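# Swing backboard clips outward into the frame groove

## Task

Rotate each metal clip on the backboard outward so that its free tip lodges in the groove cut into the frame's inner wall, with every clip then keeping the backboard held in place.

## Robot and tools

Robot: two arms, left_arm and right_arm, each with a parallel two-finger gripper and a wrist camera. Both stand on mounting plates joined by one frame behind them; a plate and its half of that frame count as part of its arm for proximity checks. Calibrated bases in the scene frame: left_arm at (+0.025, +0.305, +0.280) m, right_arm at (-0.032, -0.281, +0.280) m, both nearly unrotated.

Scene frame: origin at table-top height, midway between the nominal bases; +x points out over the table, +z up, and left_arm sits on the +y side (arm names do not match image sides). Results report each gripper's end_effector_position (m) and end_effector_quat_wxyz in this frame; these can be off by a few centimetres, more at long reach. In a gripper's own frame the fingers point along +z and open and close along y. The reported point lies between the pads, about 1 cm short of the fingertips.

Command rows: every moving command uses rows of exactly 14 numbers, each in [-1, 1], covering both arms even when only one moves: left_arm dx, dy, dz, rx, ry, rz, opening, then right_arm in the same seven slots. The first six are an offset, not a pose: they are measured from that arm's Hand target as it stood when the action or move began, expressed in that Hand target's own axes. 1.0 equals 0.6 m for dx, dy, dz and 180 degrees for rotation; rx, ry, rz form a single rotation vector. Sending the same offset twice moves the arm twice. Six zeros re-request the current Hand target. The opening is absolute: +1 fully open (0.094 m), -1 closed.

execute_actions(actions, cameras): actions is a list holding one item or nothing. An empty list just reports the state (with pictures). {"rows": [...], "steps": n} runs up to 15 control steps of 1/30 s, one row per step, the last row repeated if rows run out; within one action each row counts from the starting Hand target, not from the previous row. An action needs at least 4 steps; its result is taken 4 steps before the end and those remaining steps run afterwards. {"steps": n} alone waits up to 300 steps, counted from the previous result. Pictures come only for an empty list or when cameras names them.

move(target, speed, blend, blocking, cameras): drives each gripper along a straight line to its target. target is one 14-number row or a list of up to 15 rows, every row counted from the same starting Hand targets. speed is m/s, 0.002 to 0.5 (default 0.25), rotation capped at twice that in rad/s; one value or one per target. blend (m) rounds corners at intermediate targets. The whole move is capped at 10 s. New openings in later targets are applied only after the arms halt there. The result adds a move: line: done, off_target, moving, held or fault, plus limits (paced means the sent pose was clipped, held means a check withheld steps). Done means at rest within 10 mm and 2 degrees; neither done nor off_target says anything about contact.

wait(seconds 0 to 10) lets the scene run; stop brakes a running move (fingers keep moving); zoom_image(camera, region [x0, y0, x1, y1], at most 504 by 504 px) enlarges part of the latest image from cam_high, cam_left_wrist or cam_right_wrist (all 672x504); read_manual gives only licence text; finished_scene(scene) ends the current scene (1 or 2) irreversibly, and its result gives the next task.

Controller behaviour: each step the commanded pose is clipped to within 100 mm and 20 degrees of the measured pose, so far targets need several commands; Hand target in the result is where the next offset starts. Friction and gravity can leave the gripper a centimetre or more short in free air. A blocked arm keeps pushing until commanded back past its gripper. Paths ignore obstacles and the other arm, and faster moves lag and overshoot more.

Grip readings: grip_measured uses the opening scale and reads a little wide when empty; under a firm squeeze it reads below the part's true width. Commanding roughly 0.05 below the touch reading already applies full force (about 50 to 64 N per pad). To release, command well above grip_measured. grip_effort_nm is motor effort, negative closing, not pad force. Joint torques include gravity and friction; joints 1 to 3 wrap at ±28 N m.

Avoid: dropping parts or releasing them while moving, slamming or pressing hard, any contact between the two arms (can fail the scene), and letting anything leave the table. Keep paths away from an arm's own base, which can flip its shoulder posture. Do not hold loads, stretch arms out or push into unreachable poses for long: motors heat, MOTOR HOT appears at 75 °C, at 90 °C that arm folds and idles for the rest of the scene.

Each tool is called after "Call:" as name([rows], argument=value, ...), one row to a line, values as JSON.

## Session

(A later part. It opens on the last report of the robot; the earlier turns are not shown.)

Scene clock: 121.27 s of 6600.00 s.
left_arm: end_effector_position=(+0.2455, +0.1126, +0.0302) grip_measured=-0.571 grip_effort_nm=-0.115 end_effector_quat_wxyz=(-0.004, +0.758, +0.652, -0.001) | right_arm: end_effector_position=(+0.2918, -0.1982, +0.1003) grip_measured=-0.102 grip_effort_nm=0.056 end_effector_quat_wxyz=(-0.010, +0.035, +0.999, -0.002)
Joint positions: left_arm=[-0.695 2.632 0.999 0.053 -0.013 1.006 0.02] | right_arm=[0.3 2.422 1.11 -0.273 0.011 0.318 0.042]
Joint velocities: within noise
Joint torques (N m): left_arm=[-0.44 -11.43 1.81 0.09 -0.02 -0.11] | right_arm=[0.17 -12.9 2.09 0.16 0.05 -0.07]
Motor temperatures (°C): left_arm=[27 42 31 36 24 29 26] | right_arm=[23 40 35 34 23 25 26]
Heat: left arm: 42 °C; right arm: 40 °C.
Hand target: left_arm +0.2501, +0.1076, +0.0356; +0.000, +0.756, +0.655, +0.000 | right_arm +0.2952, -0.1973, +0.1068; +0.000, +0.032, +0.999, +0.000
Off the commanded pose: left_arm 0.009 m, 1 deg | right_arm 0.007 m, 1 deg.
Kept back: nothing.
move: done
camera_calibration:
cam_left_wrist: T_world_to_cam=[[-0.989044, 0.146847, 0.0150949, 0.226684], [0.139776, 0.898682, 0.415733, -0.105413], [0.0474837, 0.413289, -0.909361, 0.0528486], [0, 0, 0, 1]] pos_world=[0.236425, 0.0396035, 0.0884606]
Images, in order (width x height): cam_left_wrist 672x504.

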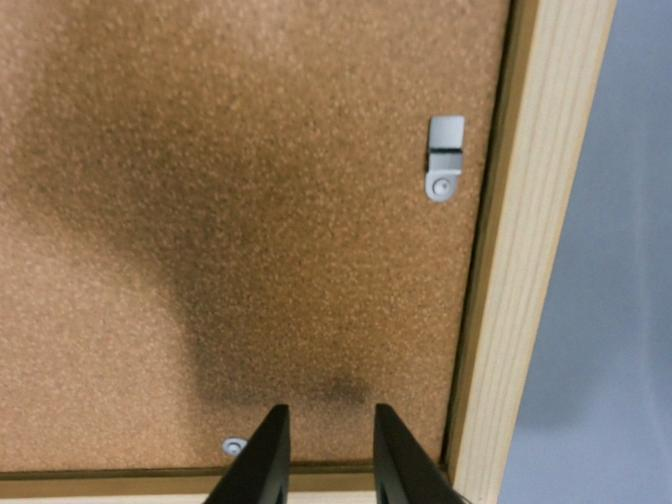

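Call:
move(target=[0.0,0.0,0.022,0,0,0,-0.574,0,0,0,0,0,0,-0.1], speed=0.04, cameras=["cam_left_wrist"])

Call:
move(target=[0.0,0.0,0.007,0,0,0,-0.574,0,0,0,0,0,0,-0.1], speed=0.02, cameras=["cam_left_wrist"])

Scene clock: 122.30 s of 6600.00 s.
left_arm: end_effector_position=(+0.2503, +0.1086, +0.0266) grip_measured=-0.571 grip_effort_nm=-0.115 end_effector_quat_wxyz=(+0.000, +0.757, +0.653, +0.000) | right_arm: end_effector_position=(+0.2918, -0.1982, +0.1003) grip_measured=-0.102 grip_effort_nm=0.056 end_effector_quat_wxyz=(-0.010, +0.035, +0.999, -0.002)
Joint positions: left_arm=[-0.695 2.649 1.024 0.054 -0.014 1.003 0.02] | right_arm=[0.3 2.422 1.11 -0.273 0.011 0.318 0.042]
Joint velocities: within noise
Joint torques (N m): left_arm=[-0.39 -8.42 1.92 0.28 -0.01 -0.1] | right_arm=[0.16 -12.72 2.22 0.15 0 -0.09]
Motor temperatures (°C): left_arm=[27 42 31 36 24 29 26] | right_arm=[23 40 35 34 23 25 26]
Heat: left arm: 42 °C; right arm: 40 °C.
Hand target: left_arm +0.2502, +0.1076, +0.0224; +0.000, +0.756, +0.655, +0.000 | right_arm +0.2952, -0.1973, +0.1068; +0.000, +0.032, +0.999, +0.000
Off the commanded pose: left_arm 0.004 m, 0 deg | right_arm 0.007 m, 1 deg.
Kept back: nothing.
move: done
camera_calibration:
cam_left_wrist: T_world_to_cam=[[-0.989581, 0.143773, 0.00761514, 0.232739], [0.134097, 0.901149, 0.412248, -0.0998526], [0.0524078, 0.408974, -0.91104, 0.050305], [0, 0, 0, 1]] pos_world=[0.241068, 0.0359471, 0.0852216]
Images, in order (width x height): cam_left_wrist 672x504.

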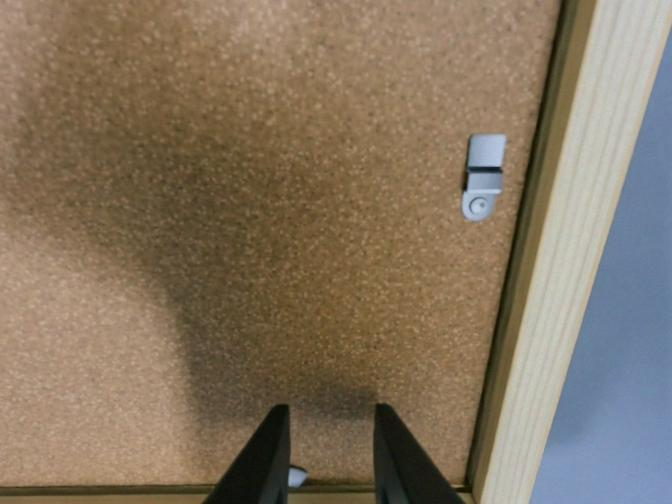

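Scene clock: 123.10 s of 6600.00 s.
left_arm: end_effector_position=(+0.2500, +0.1088, +0.0227) grip_measured=-0.571 grip_effort_nm=-0.110 end_effector_quat_wxyz=(-0.001, +0.757, +0.653, +0.000) | right_arm: end_effector_position=(+0.2918, -0.1982, +0.1003) grip_measured=-0.102 grip_effort_nm=0.056 end_effector_quat_wxyz=(-0.010, +0.035, +0.999, -0.002)
Joint positions: left_arm=[-0.695 2.664 1.033 0.059 -0.014 1.003 0.02] | right_arm=[0.3 2.422 1.11 -0.273 0.011 0.318 0.042]
Joint velocities: within noise
Joint torques (N m): left_arm=[-0.38 -8.35 1.91 0.3 -0.01 -0.11] | right_arm=[0.05 -12.74 2.36 0.13 0.04 -0.08]
Motor temperatures (°C): left_arm=[27 42 31 36 24 29 26] | right_arm=[23 40 35 34 23 25 26]
Heat: left arm: 42 °C; right arm: 40 °C.
Hand target: left_arm +0.2501, +0.1076, +0.0181; +0.000, +0.756, +0.655, +0.000 | right_arm +0.2952, -0.1973, +0.1068; +0.000, +0.032, +0.999, +0.000
Off the commanded pose: left_arm 0.005 m, 0 deg | right_arm 0.007 m, 1 deg.
Kept back: nothing.
move: done
camera_calibration:
cam_left_wrist: T_world_to_cam=[[-0.989565, 0.143789, 0.0092199, 0.232404], [0.134715, 0.900629, 0.413181, -0.0984582], [0.051107, 0.410111, -0.910602, 0.0468059], [0, 0, 0, 1]] pos_world=[0.24085, 0.0360617, 0.0811599]
Images, in order (width x height): cam_left_wrist 672x504.

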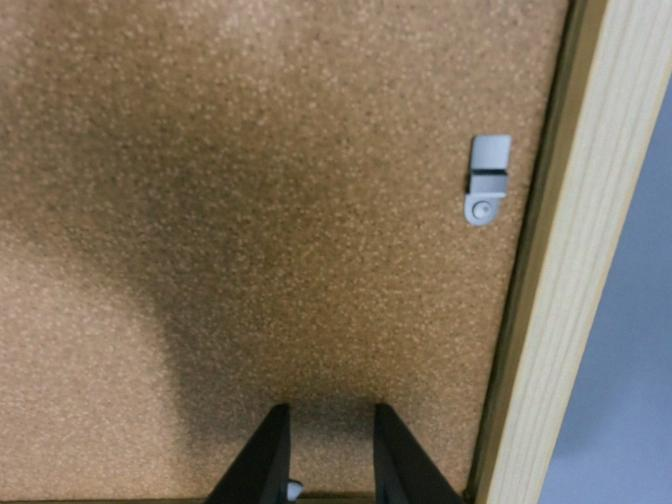

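Call:
move(target=[0.0,0.0,0.004,0,0,0,-0.574,0,0,0,0,0,0,-0.1], speed=0.02, cameras=[])

Call:
move(target=[0.0,0.0,0.004,0,0,0,-0.574,0,0,0,0,0,0,-0.1], speed=0.02, cameras=["cam_left_wrist"])

Scene clock: 124.03 s of 6600.00 s.
left_arm: end_effector_position=(+0.2501, +0.1087, +0.0215) grip_measured=-0.571 grip_effort_nm=-0.110 end_effector_quat_wxyz=(-0.001, +0.757, +0.653, +0.000) | right_arm: end_effector_position=(+0.2918, -0.1982, +0.1003) grip_measured=-0.102 grip_effort_nm=0.051 end_effector_quat_wxyz=(-0.010, +0.035, +0.999, -0.002)
Joint positions: left_arm=[-0.695 2.669 1.035 0.062 -0.014 1.003 0.02] | right_arm=[0.3 2.422 1.11 -0.273 0.011 0.318 0.042]
Joint velocities: within noise
Joint torques (N m): left_arm=[-0.38 -7.98 2.06 0.31 -0.01 -0.1] | right_arm=[0.12 -12.9 2.24 0.15 0.03 -0.07]
Motor temperatures (°C): left_arm=[27 42 31 36 24 29 26] | right_arm=[23 40 35 34 23 25 26]
Heat: left arm: 42 °C; right arm: 40 °C.
Hand target: left_arm +0.2501, +0.1077, +0.0157; +0.000, +0.756, +0.655, +0.000 | right_arm +0.2952, -0.1973, +0.1068; +0.000, +0.032, +0.999, +0.000
Off the commanded pose: left_arm 0.006 m, 0 deg | right_arm 0.007 m, 1 deg.
Kept back: nothing.
move: done
No camera images: "cameras" was empty.

Scene clock: 124.73 s of 6600.00 s.
left_arm: end_effector_position=(+0.2502, +0.1086, +0.0213) grip_measured=-0.572 grip_effort_nm=-0.100 end_effector_quat_wxyz=(-0.001, +0.757, +0.653, +0.000) | right_arm: end_effector_position=(+0.2918, -0.1982, +0.1003) grip_measured=-0.102 grip_effort_nm=0.056 end_effector_quat_wxyz=(-0.010, +0.035, +0.999, -0.002)
Joint positions: left_arm=[-0.695 2.67 1.036 0.062 -0.014 1.003 0.02] | right_arm=[0.3 2.422 1.11 -0.273 0.011 0.318 0.042]
Joint velocities: within noise
Joint torques (N m): left_arm=[-0.32 -7.25 2.37 0.35 -0.01 -0.1] | right_arm=[0.16 -12.77 2.15 0.14 0.01 -0.07]
Motor temperatures (°C): left_arm=[27 42 31 36 24 29 26] | right_arm=[23 40 35 33 23 25 26]
Heat: left arm: 42 °C; right arm: 40 °C.
Hand target: left_arm +0.2501, +0.1076, +0.0133; +0.000, +0.756, +0.655, +0.000 | right_arm +0.2952, -0.1973, +0.1068; +0.000, +0.032, +0.999, +0.000
Off the commanded pose: left_arm 0.008 m, 0 deg | right_arm 0.007 m, 1 deg.
Kept back: nothing.
move: done
camera_calibration:
cam_left_wrist: T_world_to_cam=[[-0.989572, 0.143783, 0.008578, 0.232645], [0.134468, 0.900837, 0.412808, -0.0977065], [0.0516272, 0.409656, -0.910778, 0.0455608], [0, 0, 0, 1]] pos_world=[0.241005, 0.0359031, 0.0798342]
Images, in order (width x height): cam_left_wrist 672x504.

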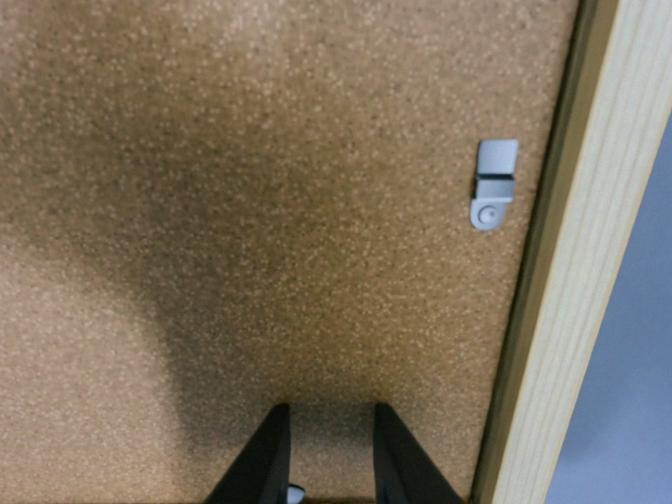

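Call:
move(target=[0.03,-0.007,-0.006,0,0,0,-0.574,0,0,0,0,0,0,-0.1], speed=0.04, cameras=["cam_left_wrist"])

Call:
zoom_image(camera="cam_left_wrist", region=[180, 384, 320, 504])

Scene clock: 126.87 s of 6600.00 s.
left_arm: end_effector_position=(+0.2509, +0.1114, +0.0209) grip_measured=-0.572 grip_effort_nm=-0.105 end_effector_quat_wxyz=(+0.015, +0.758, +0.652, -0.012) | right_arm: end_effector_position=(+0.2918, -0.1982, +0.1003) grip_measured=-0.102 grip_effort_nm=0.056 end_effector_quat_wxyz=(-0.010, +0.035, +0.999, -0.002)
Joint positions: left_arm=[-0.67 2.666 1.002 0.119 0.014 1.032 0.02] | right_arm=[0.3 2.422 1.11 -0.273 0.011 0.318 0.042]
Joint velocities: within noise
Joint torques (N m): left_arm=[1.09 -8.79 0.09 0.23 -0.29 0.01] | right_arm=[0.16 -12.79 2.33 0.17 0.06 -0.09]
Motor temperatures (°C): left_arm=[27 41 31 36 24 29 26] | right_arm=[23 40 34 33 23 25 26]
Heat: left arm: 41 °C; right arm: 40 °C.
Hand target: left_arm +0.2486, +0.1259, +0.0170; +0.000, +0.756, +0.655, +0.000 | right_arm +0.2952, -0.1973, +0.1068; +0.000, +0.032, +0.999, +0.000
Off the commanded pose: left_arm 0.015 m, 2 deg | right_arm 0.007 m, 1 deg.
Kept back: nothing.
move: off_target (left_arm)
camera_calibration:
cam_left_wrist: T_world_to_cam=[[-0.989035, 0.147681, 0.0000404206, 0.232584], [0.136726, 0.91556, 0.378227, -0.101587], [0.0558201, 0.374086, -0.925713, 0.0472895], [0, 0, 0, 1]] pos_world=[0.241283, 0.0409704, 0.08219]
Images, in order (width x height): cam_left_wrist 672x504.

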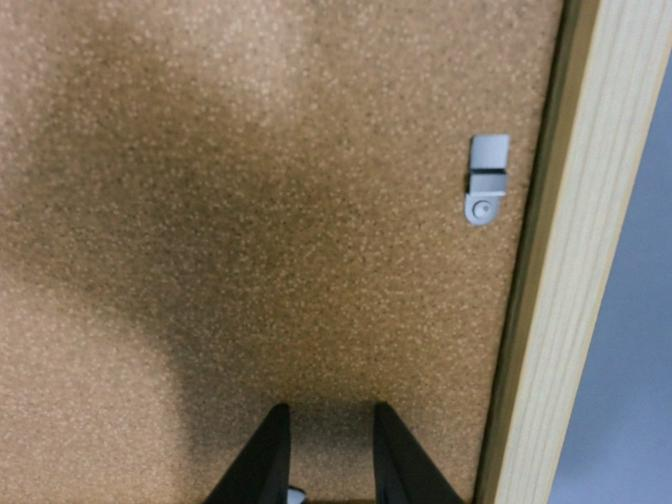

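Scaled by 3.600 from the camera's 672x504 image, which has a finer 960x720 frame.

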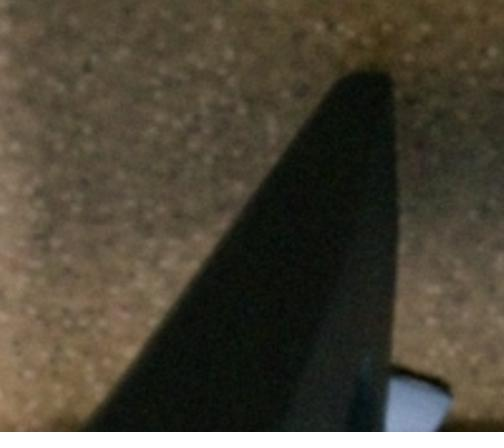

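Call:
move(target=[0.0,0.0,-0.005,0,0,0,-0.574,0,0,0,0,0,0,-0.1], speed=0.03, cameras=["cam_left_wrist"])

Call:
zoom_image(camera="cam_left_wrist", region=[180, 384, 320, 504])

Scene clock: 127.80 s of 6600.00 s.
left_arm: end_effector_position=(+0.2512, +0.1126, +0.0210) grip_measured=-0.572 grip_effort_nm=-0.100 end_effector_quat_wxyz=(+0.016, +0.758, +0.652, -0.011) | right_arm: end_effector_position=(+0.2918, -0.1982, +0.1003) grip_measured=-0.102 grip_effort_nm=0.051 end_effector_quat_wxyz=(-0.010, +0.035, +0.999, -0.002)
Joint positions: left_arm=[-0.666 2.665 0.997 0.125 0.014 1.034 0.02] | right_arm=[0.3 2.422 1.11 -0.273 0.011 0.318 0.042]
Joint velocities: within noise
Joint torques (N m): left_arm=[0.81 -9.63 -0.03 0.15 -0.31 0] | right_arm=[0.05 -12.88 2.33 0.17 -0.02 -0.05]
Motor temperatures (°C): left_arm=[27 41 31 36 24 29 26] | right_arm=[23 40 34 33 23 25 26]
Heat: left arm: 41 °C; right arm: 40 °C.
Hand target: left_arm +0.2486, +0.1260, +0.0200; +0.000, +0.756, +0.655, +0.000 | right_arm +0.2952, -0.1973, +0.1068; +0.000, +0.032, +0.999, +0.000
Off the commanded pose: left_arm 0.014 m, 2 deg | right_arm 0.007 m, 1 deg.
Kept back: nothing.
move: off_target (left_arm)
camera_calibration:
cam_left_wrist: T_world_to_cam=[[-0.989262, 0.146144, -0.00163721, 0.23291], [0.134728, 0.916213, 0.377363, -0.102382], [0.0566494, 0.37309, -0.926064, 0.0468306], [0, 0, 0, 1]] pos_world=[0.24155, 0.0422934, 0.0823847]
Images, in order (width x height): cam_left_wrist 672x504.

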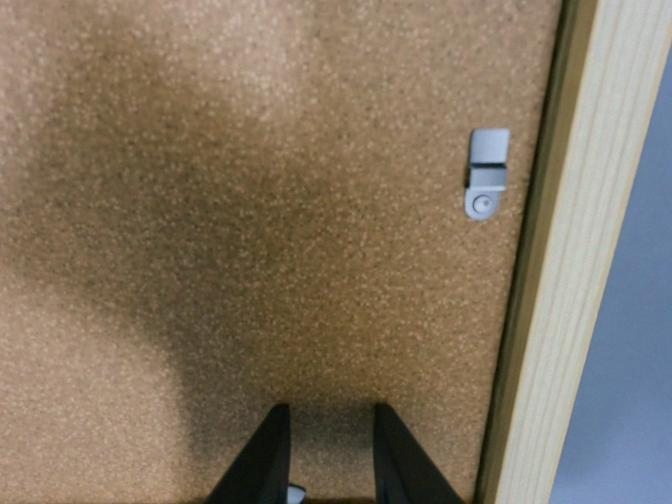

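Scaled by 3.600 from the camera's 672x504 image, which has a finer 960x720 frame.

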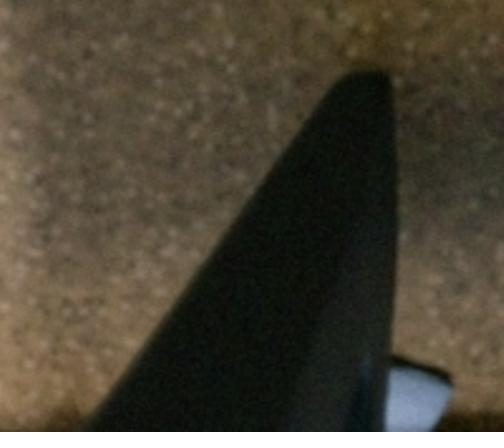

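Call:
move(target=[-0.004,0.0,-0.008,0,0,0,-0.574,0,0,0,0,0,0,-0.1], speed=0.03, cameras=["cam_left_wrist"])

Call:
zoom_image(camera="cam_left_wrist", region=[180, 384, 320, 504])

Scene clock: 128.73 s of 6600.00 s.
left_arm: end_effector_position=(+0.2506, +0.1168, +0.0212) grip_measured=-0.572 grip_effort_nm=-0.105 end_effector_quat_wxyz=(+0.011, +0.758, +0.652, -0.004) | right_arm: end_effector_position=(+0.2918, -0.1982, +0.1003) grip_measured=-0.102 grip_effort_nm=0.046 end_effector_quat_wxyz=(-0.010, +0.035, +0.999, -0.002)
Joint positions: left_arm=[-0.666 2.663 0.99 0.125 -0.002 1.034 0.02] | right_arm=[0.3 2.422 1.11 -0.273 0.011 0.318 0.042]
Joint velocities: within noise
Joint torques (N m): left_arm=[0.25 -11.08 0.18 0.03 -0.11 -0.05] | right_arm=[0.2 -12.82 2.37 0.16 0.03 -0.03]
Motor temperatures (°C): left_arm=[27 41 31 36 24 29 26] | right_arm=[23 40 34 33 23 25 26]
Heat: left arm: 41 °C; right arm: 40 °C.
Hand target: left_arm +0.2482, +0.1236, +0.0247; +0.000, +0.756, +0.655, +0.000 | right_arm +0.2952, -0.1973, +0.1068; +0.000, +0.032, +0.999, +0.000
Off the commanded pose: left_arm 0.008 m, 1 deg | right_arm 0.007 m, 1 deg.
Kept back: nothing.
move: done
camera_calibration:
cam_left_wrist: T_world_to_cam=[[-0.989288, 0.145886, -0.00514939, 0.23188], [0.132143, 0.90997, 0.393057, -0.105188], [0.0620271, 0.388166, -0.9195, 0.0421841], [0, 0, 0, 1]] pos_world=[0.24068, 0.0455159, 0.0813273]
Images, in order (width x height): cam_left_wrist 672x504.

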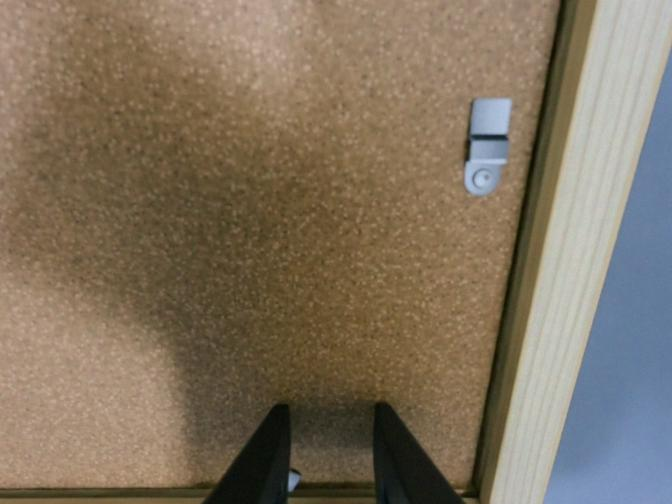

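Scaled by 3.600 from the camera's 672x504 image, which has a finer 960x720 frame.

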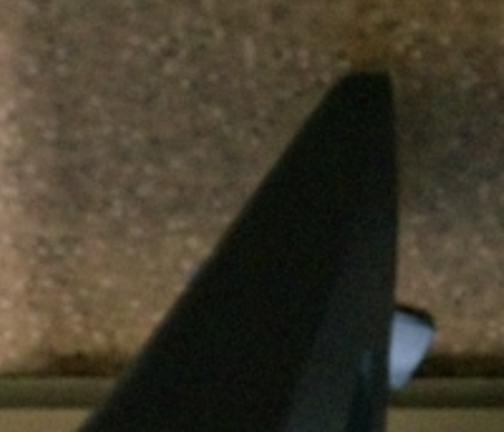

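Call:
move(target=[0.006,-0.003,-0.0015,0,0,0,-0.574,0,0,0,0,0,0,-0.1], speed=0.03, cameras=["cam_left_wrist"])

Call:
zoom_image(camera="cam_left_wrist", region=[180, 384, 320, 504])

Scene clock: 129.67 s of 6600.00 s.
left_arm: end_effector_position=(+0.2467, +0.1234, +0.0213) grip_measured=-0.572 grip_effort_nm=-0.100 end_effector_quat_wxyz=(+0.004, +0.756, +0.654, -0.003) | right_arm: end_effector_position=(+0.2918, -0.1982, +0.1003) grip_measured=-0.102 grip_effort_nm=0.056 end_effector_quat_wxyz=(-0.010, +0.035, +0.999, -0.002)
Joint positions: left_arm=[-0.66 2.661 0.973 0.125 -0.007 1.035 0.02] | right_arm=[0.3 2.422 1.11 -0.273 0.011 0.318 0.042]
Joint velocities: within noise
Joint torques (N m): left_arm=[0.42 -11.25 0.06 0.11 -0.08 0.01] | right_arm=[0.13 -12.86 2.25 0.16 0.06 -0.1]
Motor temperatures (°C): left_arm=[27 41 31 36 24 29 26] | right_arm=[23 40 34 33 23 25 26]
Heat: left arm: 41 °C; right arm: 40 °C.
Hand target: left_arm +0.2470, +0.1274, +0.0257; +0.000, +0.756, +0.655, +0.000 | right_arm +0.2952, -0.1973, +0.1068; +0.000, +0.032, +0.999, +0.000
Off the commanded pose: left_arm 0.006 m, 1 deg | right_arm 0.007 m, 1 deg.
Kept back: nothing.
move: done
camera_calibration:
cam_left_wrist: T_world_to_cam=[[-0.99004, 0.140723, 0.0041445, 0.227635], [0.130417, 0.905648, 0.403476, -0.109894], [0.0530248, 0.399998, -0.914981, 0.0406602], [0, 0, 0, 1]] pos_world=[0.237544, 0.0512277, 0.0805994]
Images, in order (width x height): cam_left_wrist 672x504.

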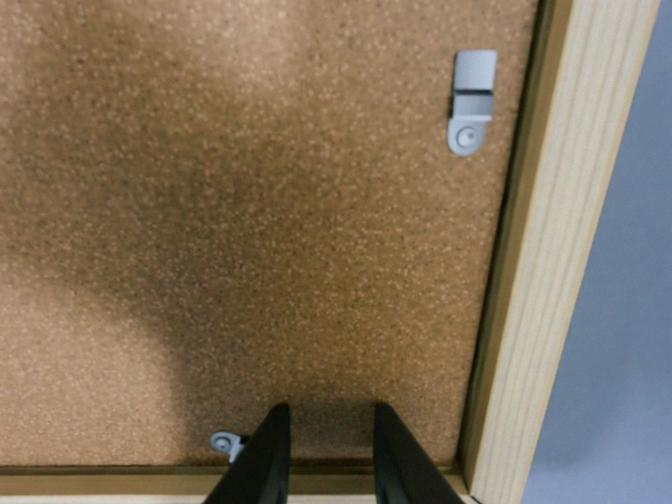

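Scaled by 3.600 from the camera's 672x504 image, which has a finer 960x720 frame.

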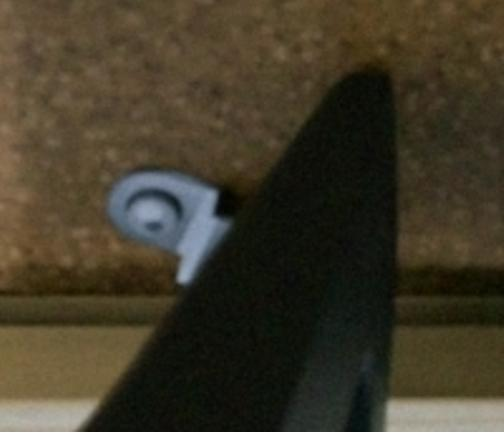

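Call:
move(target=[0.0,-0.002,-0.001,0,0,0,-0.25,0,0,0,0,0,0,-0.1], speed=0.03, cameras=["cam_left_wrist"])

Call:
zoom_image(camera="cam_left_wrist", region=[180, 384, 320, 504])

Scene clock: 130.83 s of 6600.00 s.
left_arm: end_effector_position=(+0.2443, +0.1249, +0.0214) grip_measured=-0.253 grip_effort_nm=0.154 end_effector_quat_wxyz=(+0.001, +0.756, +0.654, -0.004) | right_arm: end_effector_position=(+0.2918, -0.1982, +0.1003) grip_measured=-0.102 grip_effort_nm=0.051 end_effector_quat_wxyz=(-0.010, +0.035, +0.999, -0.002)
Joint positions: left_arm=[-0.66 2.66 0.969 0.121 -0.006 1.035 0.035] | right_arm=[0.3 2.422 1.11 -0.273 0.011 0.318 0.042]
Joint velocities: within noise
Joint torques (N m): left_arm=[0.24 -11.4 -0.09 0.14 -0.1 -0.01] | right_arm=[0.21 -12.86 2.19 0.14 0.04 -0.06]
Motor temperatures (°C): left_arm=[27 41 31 36 24 29 26] | right_arm=[23 40 34 33 23 25 26]
Heat: left arm: 41 °C; right arm: 40 °C.
Hand target: left_arm +0.2458, +0.1276, +0.0263; +0.000, +0.756, +0.655, +0.000 | right_arm +0.2952, -0.1973, +0.1068; +0.000, +0.032, +0.999, +0.000
Off the commanded pose: left_arm 0.006 m, 0 deg | right_arm 0.007 m, 1 deg.
Kept back: nothing.
move: done
camera_calibration:
cam_left_wrist: T_world_to_cam=[[-0.989921, 0.141179, 0.0111442, 0.224896], [0.133523, 0.90422, 0.405658, -0.111627], [0.0471936, 0.403057, -0.913957, 0.0412595], [0, 0, 0, 1]] pos_world=[0.235587, 0.0525548, 0.0804855]
Images, in order (width x height): cam_left_wrist 672x504.

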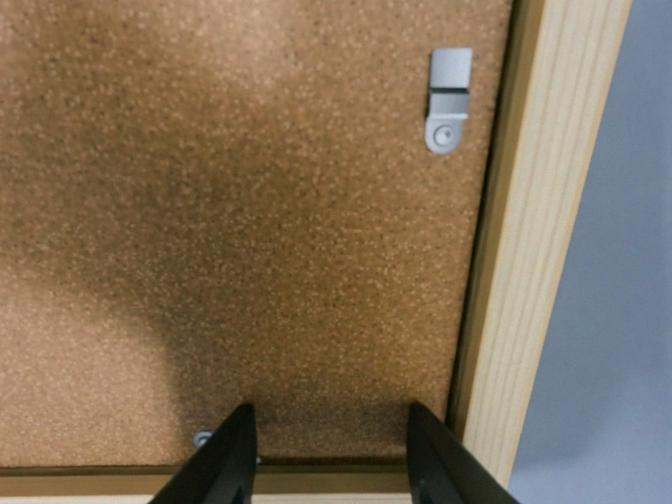

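Scaled by 3.600 from the camera's 672x504 image, which has a finer 960x720 frame.

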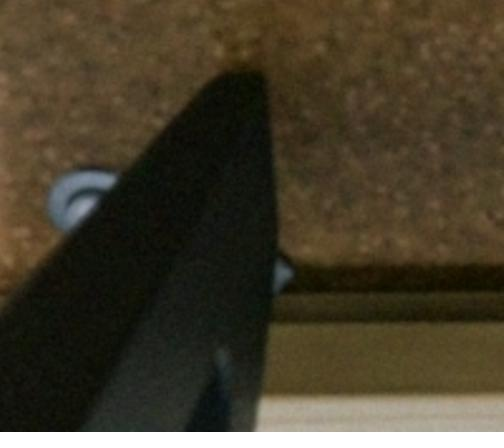

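Call:
move(target=[0.0,-0.0,-0.0,0,0,0,-0.14,0,0,0,0,0,0,-0.1], speed=0.03, cameras=["cam_left_wrist"])

Call:
zoom_image(camera="cam_left_wrist", region=[160, 384, 300, 504])

Scene clock: 133.43 s of 6600.00 s.
left_arm: end_effector_position=(+0.2429, +0.1259, +0.0215) grip_measured=-0.143 grip_effort_nm=0.164 end_effector_quat_wxyz=(-0.001, +0.756, +0.654, -0.005) | right_arm: end_effector_position=(+0.2918, -0.1982, +0.1003) grip_measured=-0.102 grip_effort_nm=0.051 end_effector_quat_wxyz=(-0.010, +0.035, +0.999, -0.002)
Joint positions: left_arm=[-0.66 2.659 0.966 0.12 -0.005 1.035 0.04] | right_arm=[0.3 2.422 1.11 -0.273 0.011 0.318 0.042]
Joint velocities: within noise
Joint torques (N m): left_arm=[0.25 -11.3 0.13 0.16 -0.1 -0.01] | right_arm=[0.17 -12.86 2.25 0.19 0.01 -0.05]
Motor temperatures (°C): left_arm=[27 42 31 35 24 29 26] | right_arm=[23 40 34 33 23 25 26]
Heat: left arm: 42 °C; right arm: 40 °C.
Hand target: left_arm +0.2457, +0.1277, +0.0262; +0.000, +0.756, +0.655, +0.000 | right_arm +0.2952, -0.1973, +0.1068; +0.000, +0.032, +0.999, +0.000
Off the commanded pose: left_arm 0.006 m, 1 deg | right_arm 0.007 m, 1 deg.
Kept back: nothing.
move: done
camera_calibration:
cam_left_wrist: T_world_to_cam=[[-0.98981, 0.141585, 0.0151348, 0.223112], [0.135438, 0.90333, 0.407002, -0.112785], [0.0439538, 0.404905, -0.913302, 0.0415487], [0, 0, 0, 1]] pos_world=[0.234288, 0.053469, 0.0804733]
Images, in order (width x height): cam_left_wrist 672x504.

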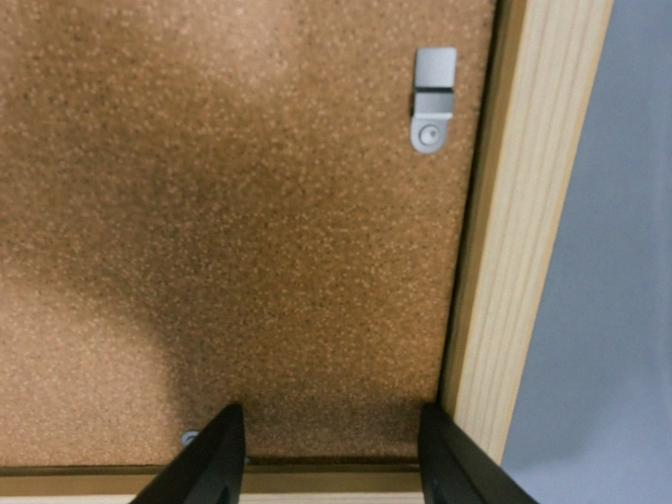

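Scaled by 3.600 from the camera's 672x504 image, which has a finer 960x720 frame.

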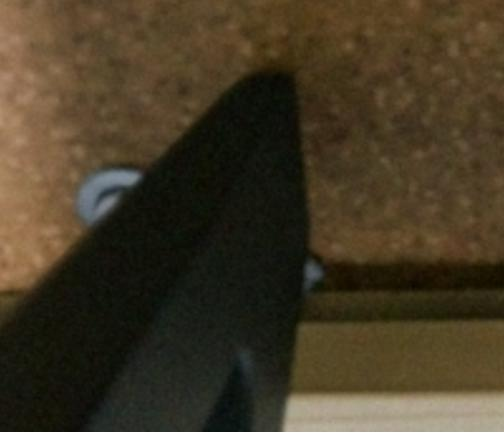

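Call:
move(target=[0.0,-0.0,-0.0,0,0,0,-0.06,0,0,0,0,0,0,-0.1], speed=0.03, cameras=["cam_left_wrist"])

Call:
zoom_image(camera="cam_left_wrist", region=[160, 384, 300, 504])

Scene clock: 134.40 s of 6600.00 s.
left_arm: end_effector_position=(+0.2439, +0.1268, +0.0216) grip_measured=-0.063 grip_effort_nm=0.193 end_effector_quat_wxyz=(-0.001, +0.755, +0.656, -0.003) | right_arm: end_effector_position=(+0.2918, -0.1982, +0.1003) grip_measured=-0.102 grip_effort_nm=0.056 end_effector_quat_wxyz=(-0.010, +0.035, +0.999, -0.002)
Joint positions: left_arm=[-0.658 2.659 0.966 0.12 -0.009 1.032 0.044] | right_arm=[0.3 2.422 1.11 -0.273 0.011 0.318 0.042]
Joint velocities: within noise
Joint torques (N m): left_arm=[0.12 -11.26 0.13 0.16 -0.06 0.02] | right_arm=[0.16 -12.79 2.28 0.16 0.02 -0.07]
Motor temperatures (°C): left_arm=[27 41 31 35 24 28 26] | right_arm=[23 40 34 33 23 25 26]
Heat: left arm: 41 °C; right arm: 40 °C.
Hand target: left_arm +0.2457, +0.1277, +0.0262; +0.000, +0.756, +0.655, +0.000 | right_arm +0.2952, -0.1973, +0.1068; +0.000, +0.032, +0.999, +0.000
Off the commanded pose: left_arm 0.005 m, 0 deg | right_arm 0.007 m, 1 deg.
Kept back: nothing.
move: done
camera_calibration:
cam_left_wrist: T_world_to_cam=[[-0.990544, 0.136641, 0.0123566, 0.224837], [0.129656, 0.902833, 0.409977, -0.112318], [0.0448637, 0.407703, -0.912012, 0.0406342], [0, 0, 0, 1]] pos_world=[0.235451, 0.0541156, 0.0803285]
Images, in order (width x height): cam_left_wrist 672x504.

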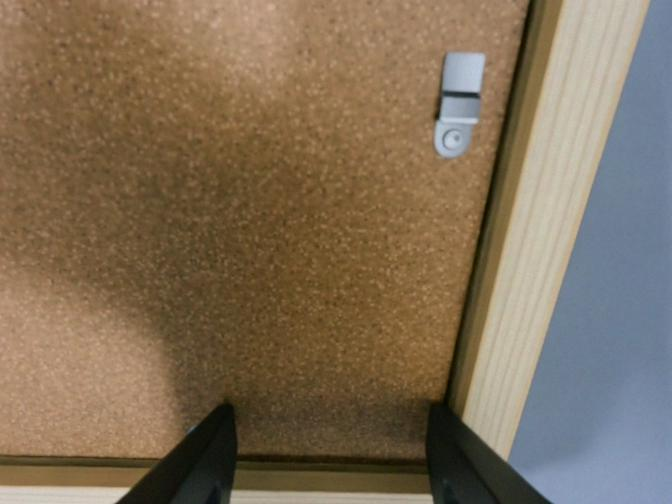

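Scaled by 3.600 from the camera's 672x504 image, which has a finer 960x720 frame.

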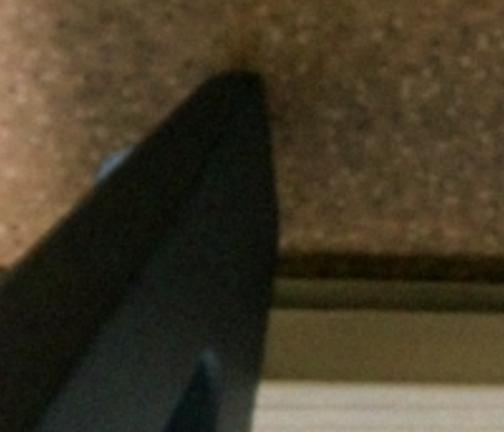

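Call:
move(target=[0.0,-0.0,-0.0,0,0,0,-0.02,0,0,0,0,0,0,-0.1], speed=0.03, cameras=[])

Call:
move(target=[0.0,-0.0,-0.015,0,0,0,-0.3,0,0,0,0,0,0,-0.1], speed=0.03, cameras=["cam_left_wrist"])

Call:
zoom_image(camera="cam_left_wrist", region=[160, 384, 300, 504])

Scene clock: 135.33 s of 6600.00 s.
left_arm: end_effector_position=(+0.2442, +0.1270, +0.0216) grip_measured=-0.024 grip_effort_nm=0.227 end_effector_quat_wxyz=(-0.001, +0.755, +0.656, -0.001) | right_arm: end_effector_position=(+0.2918, -0.1982, +0.1003) grip_measured=-0.102 grip_effort_nm=0.061 end_effector_quat_wxyz=(-0.010, +0.035, +0.999, -0.002)
Joint positions: left_arm=[-0.658 2.659 0.966 0.121 -0.011 1.032 0.046] | right_arm=[0.3 2.422 1.11 -0.273 0.011 0.318 0.042]
Joint velocities: within noise
Joint torques (N m): left_arm=[0.12 -11.26 0.14 0.16 -0.03 0.02] | right_arm=[0.06 -12.79 2.29 0.15 0.05 -0.06]
Motor temperatures (°C): left_arm=[27 41 31 35 24 28 26] | right_arm=[23 40 34 33 23 25 26]
Heat: left arm: 41 °C; right arm: 40 °C.
Hand target: left_arm +0.2457, +0.1277, +0.0262; +0.000, +0.756, +0.655, +0.000 | right_arm +0.2952, -0.1973, +0.1068; +0.000, +0.032, +0.999, +0.000
Off the commanded pose: left_arm 0.005 m, 0 deg | right_arm 0.007 m, 1 deg.
Kept back: nothing.
move: done
No camera images: "cameras" was empty.

Scene clock: 136.07 s of 6600.00 s.
left_arm: end_effector_position=(+0.2452, +0.1265, +0.0294) grip_measured=-0.297 grip_effort_nm=-0.110 end_effector_quat_wxyz=(+0.002, +0.755, +0.656, -0.001) | right_arm: end_effector_position=(+0.2918, -0.1982, +0.1003) grip_measured=-0.102 grip_effort_nm=0.056 end_effector_quat_wxyz=(-0.010, +0.035, +0.999, -0.002)
Joint positions: left_arm=[-0.658 2.627 0.948 0.113 -0.012 1.032 0.033] | right_arm=[0.3 2.422 1.11 -0.273 0.011 0.318 0.042]
Joint velocities: within noise
Joint torques (N m): left_arm=[0.08 -11.62 0.25 0.09 -0.03 0.01] | right_arm=[0.16 -12.79 2.22 0.17 0.03 -0.09]
Motor temperatures (°C): left_arm=[27 41 31 35 24 28 26] | right_arm=[23 40 34 33 23 25 26]
Heat: left arm: 41 °C; right arm: 40 °C.
Hand target: left_arm +0.2457, +0.1277, +0.0352; +0.000, +0.756, +0.655, +0.000 | right_arm +0.2952, -0.1973, +0.1068; +0.000, +0.032, +0.999, +0.000
Off the commanded pose: left_arm 0.006 m, 0 deg | right_arm 0.007 m, 1 deg.
Kept back: nothing.
move: done
camera_calibration:
cam_left_wrist: T_world_to_cam=[[-0.990618, 0.136567, 0.00509686, 0.226311], [0.126696, 0.903758, 0.408863, -0.114801], [0.0512307, 0.405672, -0.912582, 0.0465866], [0, 0, 0, 1]] pos_world=[0.236345, 0.0539472, 0.0882985]
Images, in order (width x height): cam_left_wrist 672x504.

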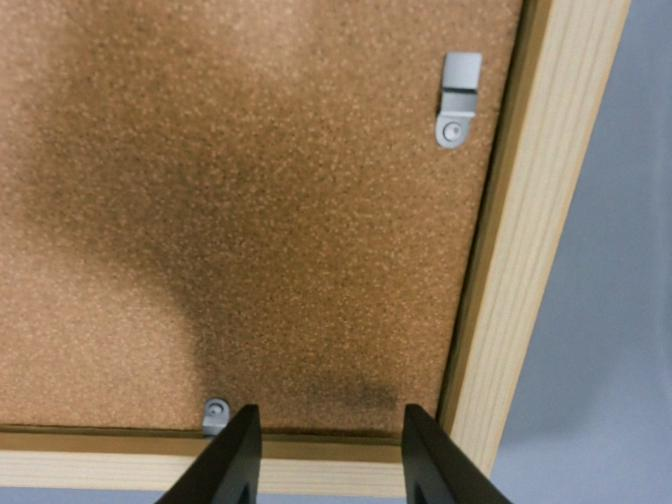

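Scaled by 3.600 from the camera's 672x504 image, which has a finer 960x720 frame.

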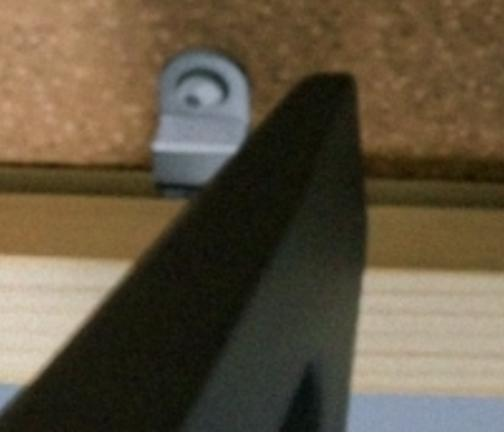

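Call:
move([
  [0,0,-0.033,0,0,0,-0.574,0,0,0,0,0,0,-0.1],
  [-0.204,0.009,-0.033,0,0,0,-0.574,0,0,0,0,0,0,-0.1],
], speed=0.12, cameras=["cam_left_wrist","cam_high"])

Scene clock: 138.50 s of 6600.00 s.
left_arm: end_effector_position=(+0.2358, +0.0035, +0.0598) grip_measured=-0.571 grip_effort_nm=-0.115 end_effector_quat_wxyz=(+0.010, +0.758, +0.652, +0.000) | right_arm: end_effector_position=(+0.2918, -0.1982, +0.1003) grip_measured=-0.102 grip_effort_nm=0.056 end_effector_quat_wxyz=(-0.010, +0.035, +0.999, -0.002)
Joint positions: left_arm=[-0.941 2.612 1.277 -0.218 -0.016 0.76 0.02] | right_arm=[0.3 2.422 1.11 -0.273 0.011 0.318 0.042]
Joint velocities: within noise
Joint torques (N m): left_arm=[-0.25 -9.77 3.79 0.15 0.01 -0.11] | right_arm=[0.06 -12.88 2.25 0.17 0.04 -0.07]
Motor temperatures (°C): left_arm=[27 41 31 35 24 28 26] | right_arm=[23 40 34 33 23 25 26]
Heat: left arm: 41 °C; right arm: 40 °C.
Hand target: left_arm +0.2337, +0.0057, +0.0551; +0.000, +0.756, +0.655, +0.000 | right_arm +0.2952, -0.1973, +0.1068; +0.000, +0.032, +0.999, +0.000
Off the commanded pose: left_arm 0.006 m, 1 deg | right_arm 0.007 m, 1 deg.
Kept back: nothing.
move: done
camera_calibration:
cam_left_wrist: T_world_to_cam=[[-0.989064, 0.147277, -0.00787513, 0.234016], [0.131847, 0.906845, 0.40031, -0.0155713], [0.0660981, 0.394894, -0.916346, 0.121425], [0, 0, 0, 1]] pos_world=[0.225484, -0.0682945, 0.119344]
Images, in order (width x height): cam_high 672x504, cam_left_wrist 672x504.

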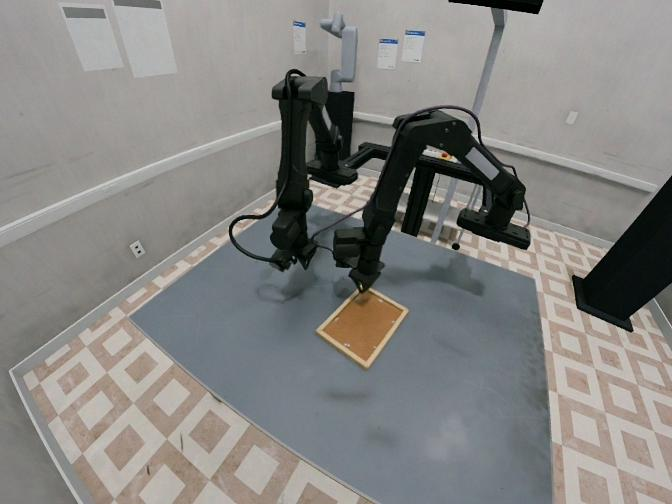

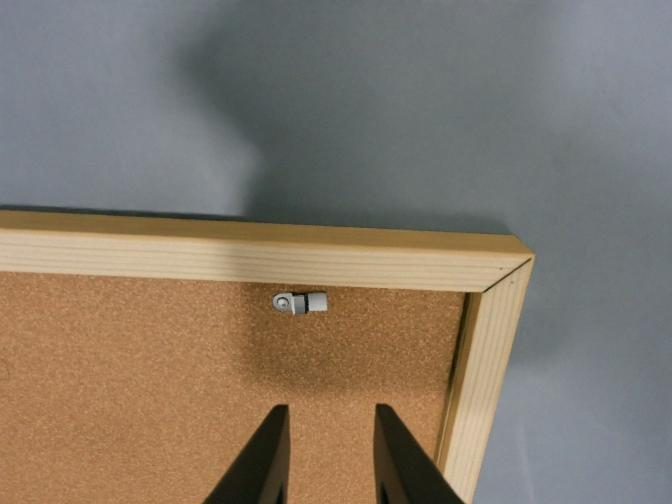

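Call:
move(target=[0.0074,-0.0048,0.045,0,0,0.0139,-0.574,0,0,0,0,0,0,-0.1], speed=0.08, cameras=["cam_left_wrist"])

Scene clock: 140.13 s of 6600.00 s.
left_arm: end_effector_position=(+0.2283, +0.0135, +0.0323) grip_measured=-0.571 grip_effort_nm=-0.115 end_effector_quat_wxyz=(-0.005, +0.769, +0.640, +0.001) | right_arm: end_effector_position=(+0.2918, -0.1982, +0.1003) grip_measured=-0.102 grip_effort_nm=0.051 end_effector_quat_wxyz=(-0.010, +0.035, +0.999, -0.002)
Joint positions: left_arm=[-0.941 2.698 1.294 -0.179 -0.016 0.792 0.02] | right_arm=[0.3 2.422 1.11 -0.273 0.011 0.318 0.042]
Joint velocities: within noise
Joint torques (N m): left_arm=[0.08 -9.88 3.45 0.32 0.02 0.02] | right_arm=[0.08 -12.92 2.24 0.13 0.03 -0.11]
Motor temperatures (°C): left_arm=[27 41 31 35 24 28 26] | right_arm=[23 40 34 33 23 25 25]
Heat: left arm: 41 °C; right arm: 40 °C.
Hand target: left_arm +0.2315, +0.0106, +0.0281; +0.000, +0.770, +0.638, +0.000 | right_arm +0.2952, -0.1973, +0.1068; +0.000, +0.032, +0.999, +0.000
Off the commanded pose: left_arm 0.006 m, 1 deg | right_arm 0.007 m, 1 deg.
Kept back: nothing.
move: done
camera_calibration:
cam_left_wrist: T_world_to_cam=[[-0.983793, 0.17885, 0.0128379, 0.222658], [0.167637, 0.891978, 0.419849, -0.0212755], [0.063639, 0.415197, -0.907503, 0.0927622], [0, 0, 0, 1]] pos_world=[0.216713, -0.0593597, 0.0902561]
Images, in order (width x height): cam_left_wrist 672x504.

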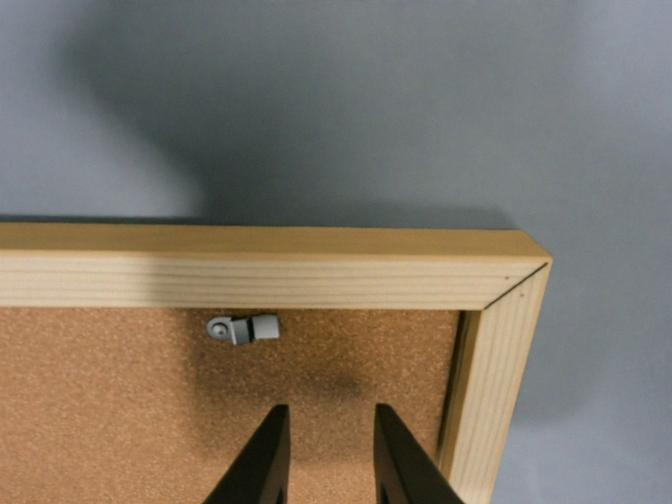

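Call:
move(target=[-0.0065,0.0083,0.0175,0,0,0,-0.574,0,0,0,0,0,0,-0.1], speed=0.06, cameras=["cam_left_wrist"])

Scene clock: 141.17 s of 6600.00 s.
left_arm: end_effector_position=(+0.2335, +0.0059, +0.0230) grip_measured=-0.571 grip_effort_nm=-0.110 end_effector_quat_wxyz=(+0.000, +0.770, +0.639, +0.001) | right_arm: end_effector_position=(+0.2918, -0.1982, +0.1003) grip_measured=-0.102 grip_effort_nm=0.051 end_effector_quat_wxyz=(-0.010, +0.035, +0.999, -0.002)
Joint positions: left_arm=[-0.941 2.741 1.345 -0.178 -0.016 0.795 0.02] | right_arm=[0.3 2.422 1.11 -0.273 0.011 0.318 0.042]
Joint velocities: within noise
Joint torques (N m): left_arm=[0.27 -9.78 3.54 0.26 0.01 0.03] | right_arm=[0.21 -12.89 2.35 0.14 0.05 -0.06]
Motor temperatures (°C): left_arm=[27 41 31 35 24 28 26] | right_arm=[23 40 34 33 23 25 25]
Heat: left arm: 41 °C; right arm: 40 °C.
Hand target: left_arm +0.2357, +0.0058, +0.0175; +0.000, +0.770, +0.638, +0.000 | right_arm +0.2952, -0.1973, +0.1068; +0.000, +0.032, +0.999, +0.000
Off the commanded pose: left_arm 0.006 m, 0 deg | right_arm 0.007 m, 1 deg.
Kept back: nothing.
move: done
camera_calibration:
cam_left_wrist: T_world_to_cam=[[-0.983388, 0.181421, 0.00580453, 0.229261], [0.167545, 0.894943, 0.413528, -0.0113134], [0.0698281, 0.407631, -0.910473, 0.0858481], [0, 0, 0, 1]] pos_world=[0.221354, -0.0664624, 0.08151]
Images, in order (width x height): cam_left_wrist 672x504.

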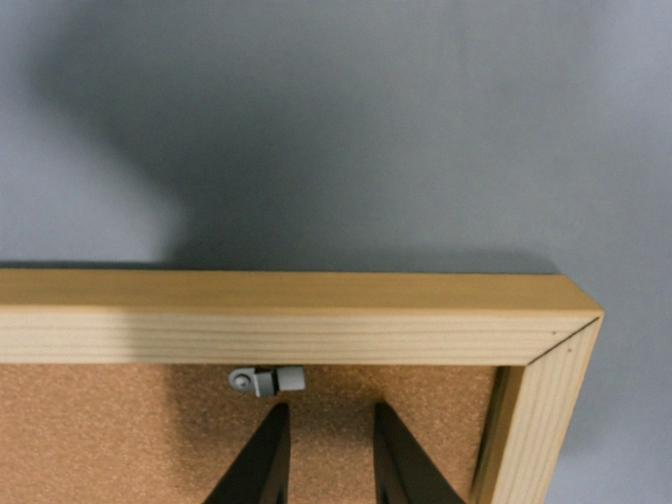

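Call:
move(target=[-0.018,0.0,0.001,0,0,0,-0.574,0,0,0,0,0,0,-0.1], speed=0.04, cameras=["cam_left_wrist"])

Scene clock: 142.20 s of 6600.00 s.
left_arm: end_effector_position=(+0.2357, +0.0014, +0.0230) grip_measured=-0.571 grip_effort_nm=-0.105 end_effector_quat_wxyz=(-0.003, +0.769, +0.639, +0.005) | right_arm: end_effector_position=(+0.2918, -0.1982, +0.1003) grip_measured=-0.102 grip_effort_nm=0.056 end_effector_quat_wxyz=(-0.010, +0.035, +0.999, -0.002)
Joint positions: left_arm=[-0.947 2.751 1.38 -0.209 -0.022 0.788 0.02] | right_arm=[0.3 2.422 1.11 -0.273 0.011 0.318 0.042]
Joint velocities: within noise
Joint torques (N m): left_arm=[-0.96 -9.7 4.05 0.29 0.08 -0.1] | right_arm=[0.21 -12.89 2.35 0.15 0.05 -0.03]
Motor temperatures (°C): left_arm=[27 41 31 35 24 28 26] | right_arm=[23 40 34 33 23 25 25]
Heat: left arm: 41 °C; right arm: 40 °C.
Hand target: left_arm +0.2337, -0.0049, +0.0170; +0.000, +0.770, +0.638, +0.000 | right_arm +0.2952, -0.1973, +0.1068; +0.000, +0.032, +0.999, +0.000
Off the commanded pose: left_arm 0.009 m, 1 deg | right_arm 0.007 m, 1 deg.
Kept back: nothing.
move: done
camera_calibration:
cam_left_wrist: T_world_to_cam=[[-0.983585, 0.180355, 0.00572996, 0.232347], [0.165866, 0.891149, 0.422305, -0.0074408], [0.0710587, 0.416323, -0.906436, 0.0871535], [0, 0, 0, 1]] pos_world=[0.223575, -0.0715583, 0.08081]
Images, in order (width x height): cam_left_wrist 672x504.

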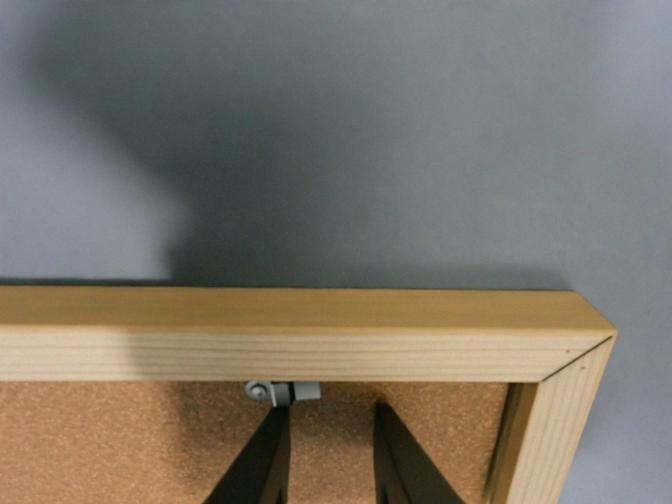

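Call:
move(target=[-0.004,-0.009,0.0,0,0,0,-0.574,0,0,0,0,0,0,-0.1], speed=0.04, cameras=["cam_left_wrist"])

Scene clock: 143.17 s of 6600.00 s.
left_arm: end_effector_position=(+0.2327, -0.0006, +0.0231) grip_measured=-0.571 grip_effort_nm=-0.110 end_effector_quat_wxyz=(-0.003, +0.769, +0.639, +0.010) | right_arm: end_effector_position=(+0.2918, -0.1982, +0.1003) grip_measured=-0.102 grip_effort_nm=0.042 end_effector_quat_wxyz=(-0.010, +0.035, +0.999, -0.002)
Joint positions: left_arm=[-0.961 2.751 1.38 -0.21 -0.032 0.773 0.02] | right_arm=[0.3 2.422 1.11 -0.273 0.011 0.318 0.042]
Joint velocities: within noise
Joint torques (N m): left_arm=[-0.99 -9.94 3.28 0.35 0.19 -0.1] | right_arm=[0.16 -12.79 2.37 0.17 0.06 -0.03]
Motor temperatures (°C): left_arm=[27 41 31 35 24 28 26] | right_arm=[23 40 34 33 23 25 25]
Heat: left arm: 41 °C; right arm: 40 °C.
Hand target: left_arm +0.2277, -0.0061, +0.0170; +0.000, +0.770, +0.638, +0.000 | right_arm +0.2952, -0.1973, +0.1068; +0.000, +0.032, +0.999, +0.000
Off the commanded pose: left_arm 0.010 m, 1 deg | right_arm 0.007 m, 1 deg.
Kept back: nothing.
move: done
camera_calibration:
cam_left_wrist: T_world_to_cam=[[-0.983657, 0.180048, -0.00119107, 0.229902], [0.162141, 0.888664, 0.428936, -0.0045545], [0.0782873, 0.421732, -0.903334, 0.0865077], [0, 0, 0, 1]] pos_world=[0.220111, -0.073829, 0.0803728]
Images, in order (width x height): cam_left_wrist 672x504.

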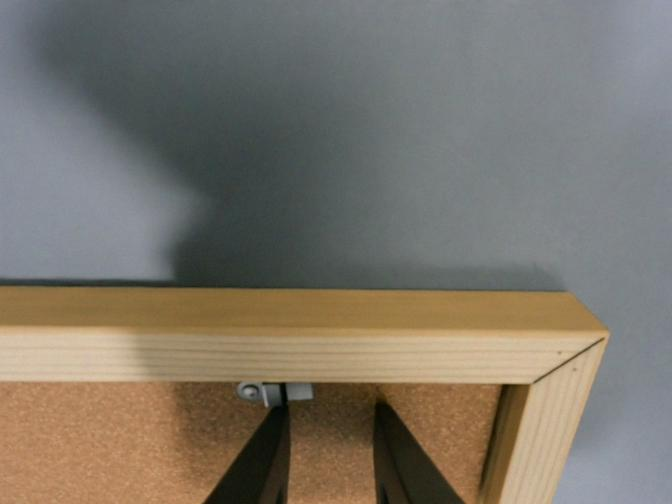

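Call:
move(target=[-0.003,-0.004,-0.006,0,0,0,-0.574,0,0,0,0,0,0,-0.1], speed=0.04, cameras=["cam_left_wrist"])

Scene clock: 144.10 s of 6600.00 s.
left_arm: end_effector_position=(+0.2301, -0.0024, +0.0232) grip_measured=-0.571 grip_effort_nm=-0.105 end_effector_quat_wxyz=(-0.003, +0.769, +0.639, +0.010) | right_arm: end_effector_position=(+0.2918, -0.1982, +0.1003) grip_measured=-0.102 grip_effort_nm=0.051 end_effector_quat_wxyz=(-0.010, +0.035, +0.999, -0.002)
Joint positions: left_arm=[-0.97 2.751 1.38 -0.21 -0.033 0.765 0.02] | right_arm=[0.3 2.422 1.11 -0.273 0.011 0.318 0.042]
Joint velocities: within noise
Joint torques (N m): left_arm=[-0.91 -11.04 2.66 0.31 0.19 -0.09] | right_arm=[0.29 -12.9 2.35 0.16 0.01 -0.06]
Motor temperatures (°C): left_arm=[27 41 31 35 24 28 26] | right_arm=[23 40 34 33 23 25 25]
Heat: left arm: 41 °C; right arm: 40 °C.
Hand target: left_arm +0.2251, -0.0074, +0.0206; +0.000, +0.770, +0.638, +0.000 | right_arm +0.2952, -0.1973, +0.1068; +0.000, +0.032, +0.999, +0.000
Off the commanded pose: left_arm 0.008 m, 1 deg | right_arm 0.007 m, 1 deg.
Kept back: nothing.
move: done
camera_calibration:
cam_left_wrist: T_world_to_cam=[[-0.983587, 0.180427, -0.00172375, 0.227658], [0.162249, 0.88859, 0.429049, -0.00258025], [0.0789436, 0.421727, -0.90328, 0.0873586], [0, 0, 0, 1]] pos_world=[0.217444, -0.0756243, 0.0804088]
Images, in order (width x height): cam_left_wrist 672x504.

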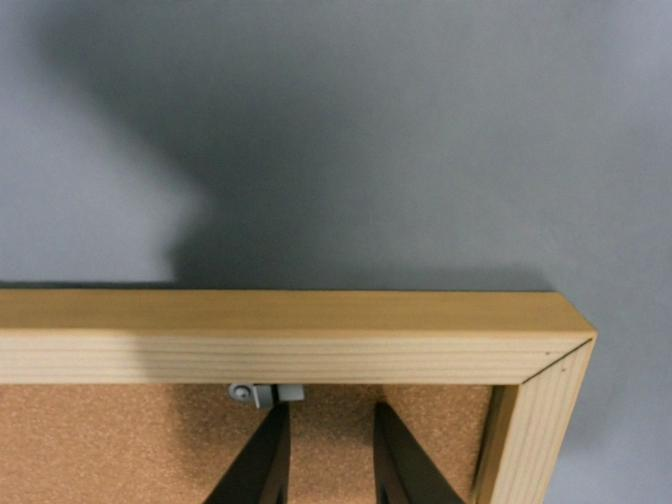

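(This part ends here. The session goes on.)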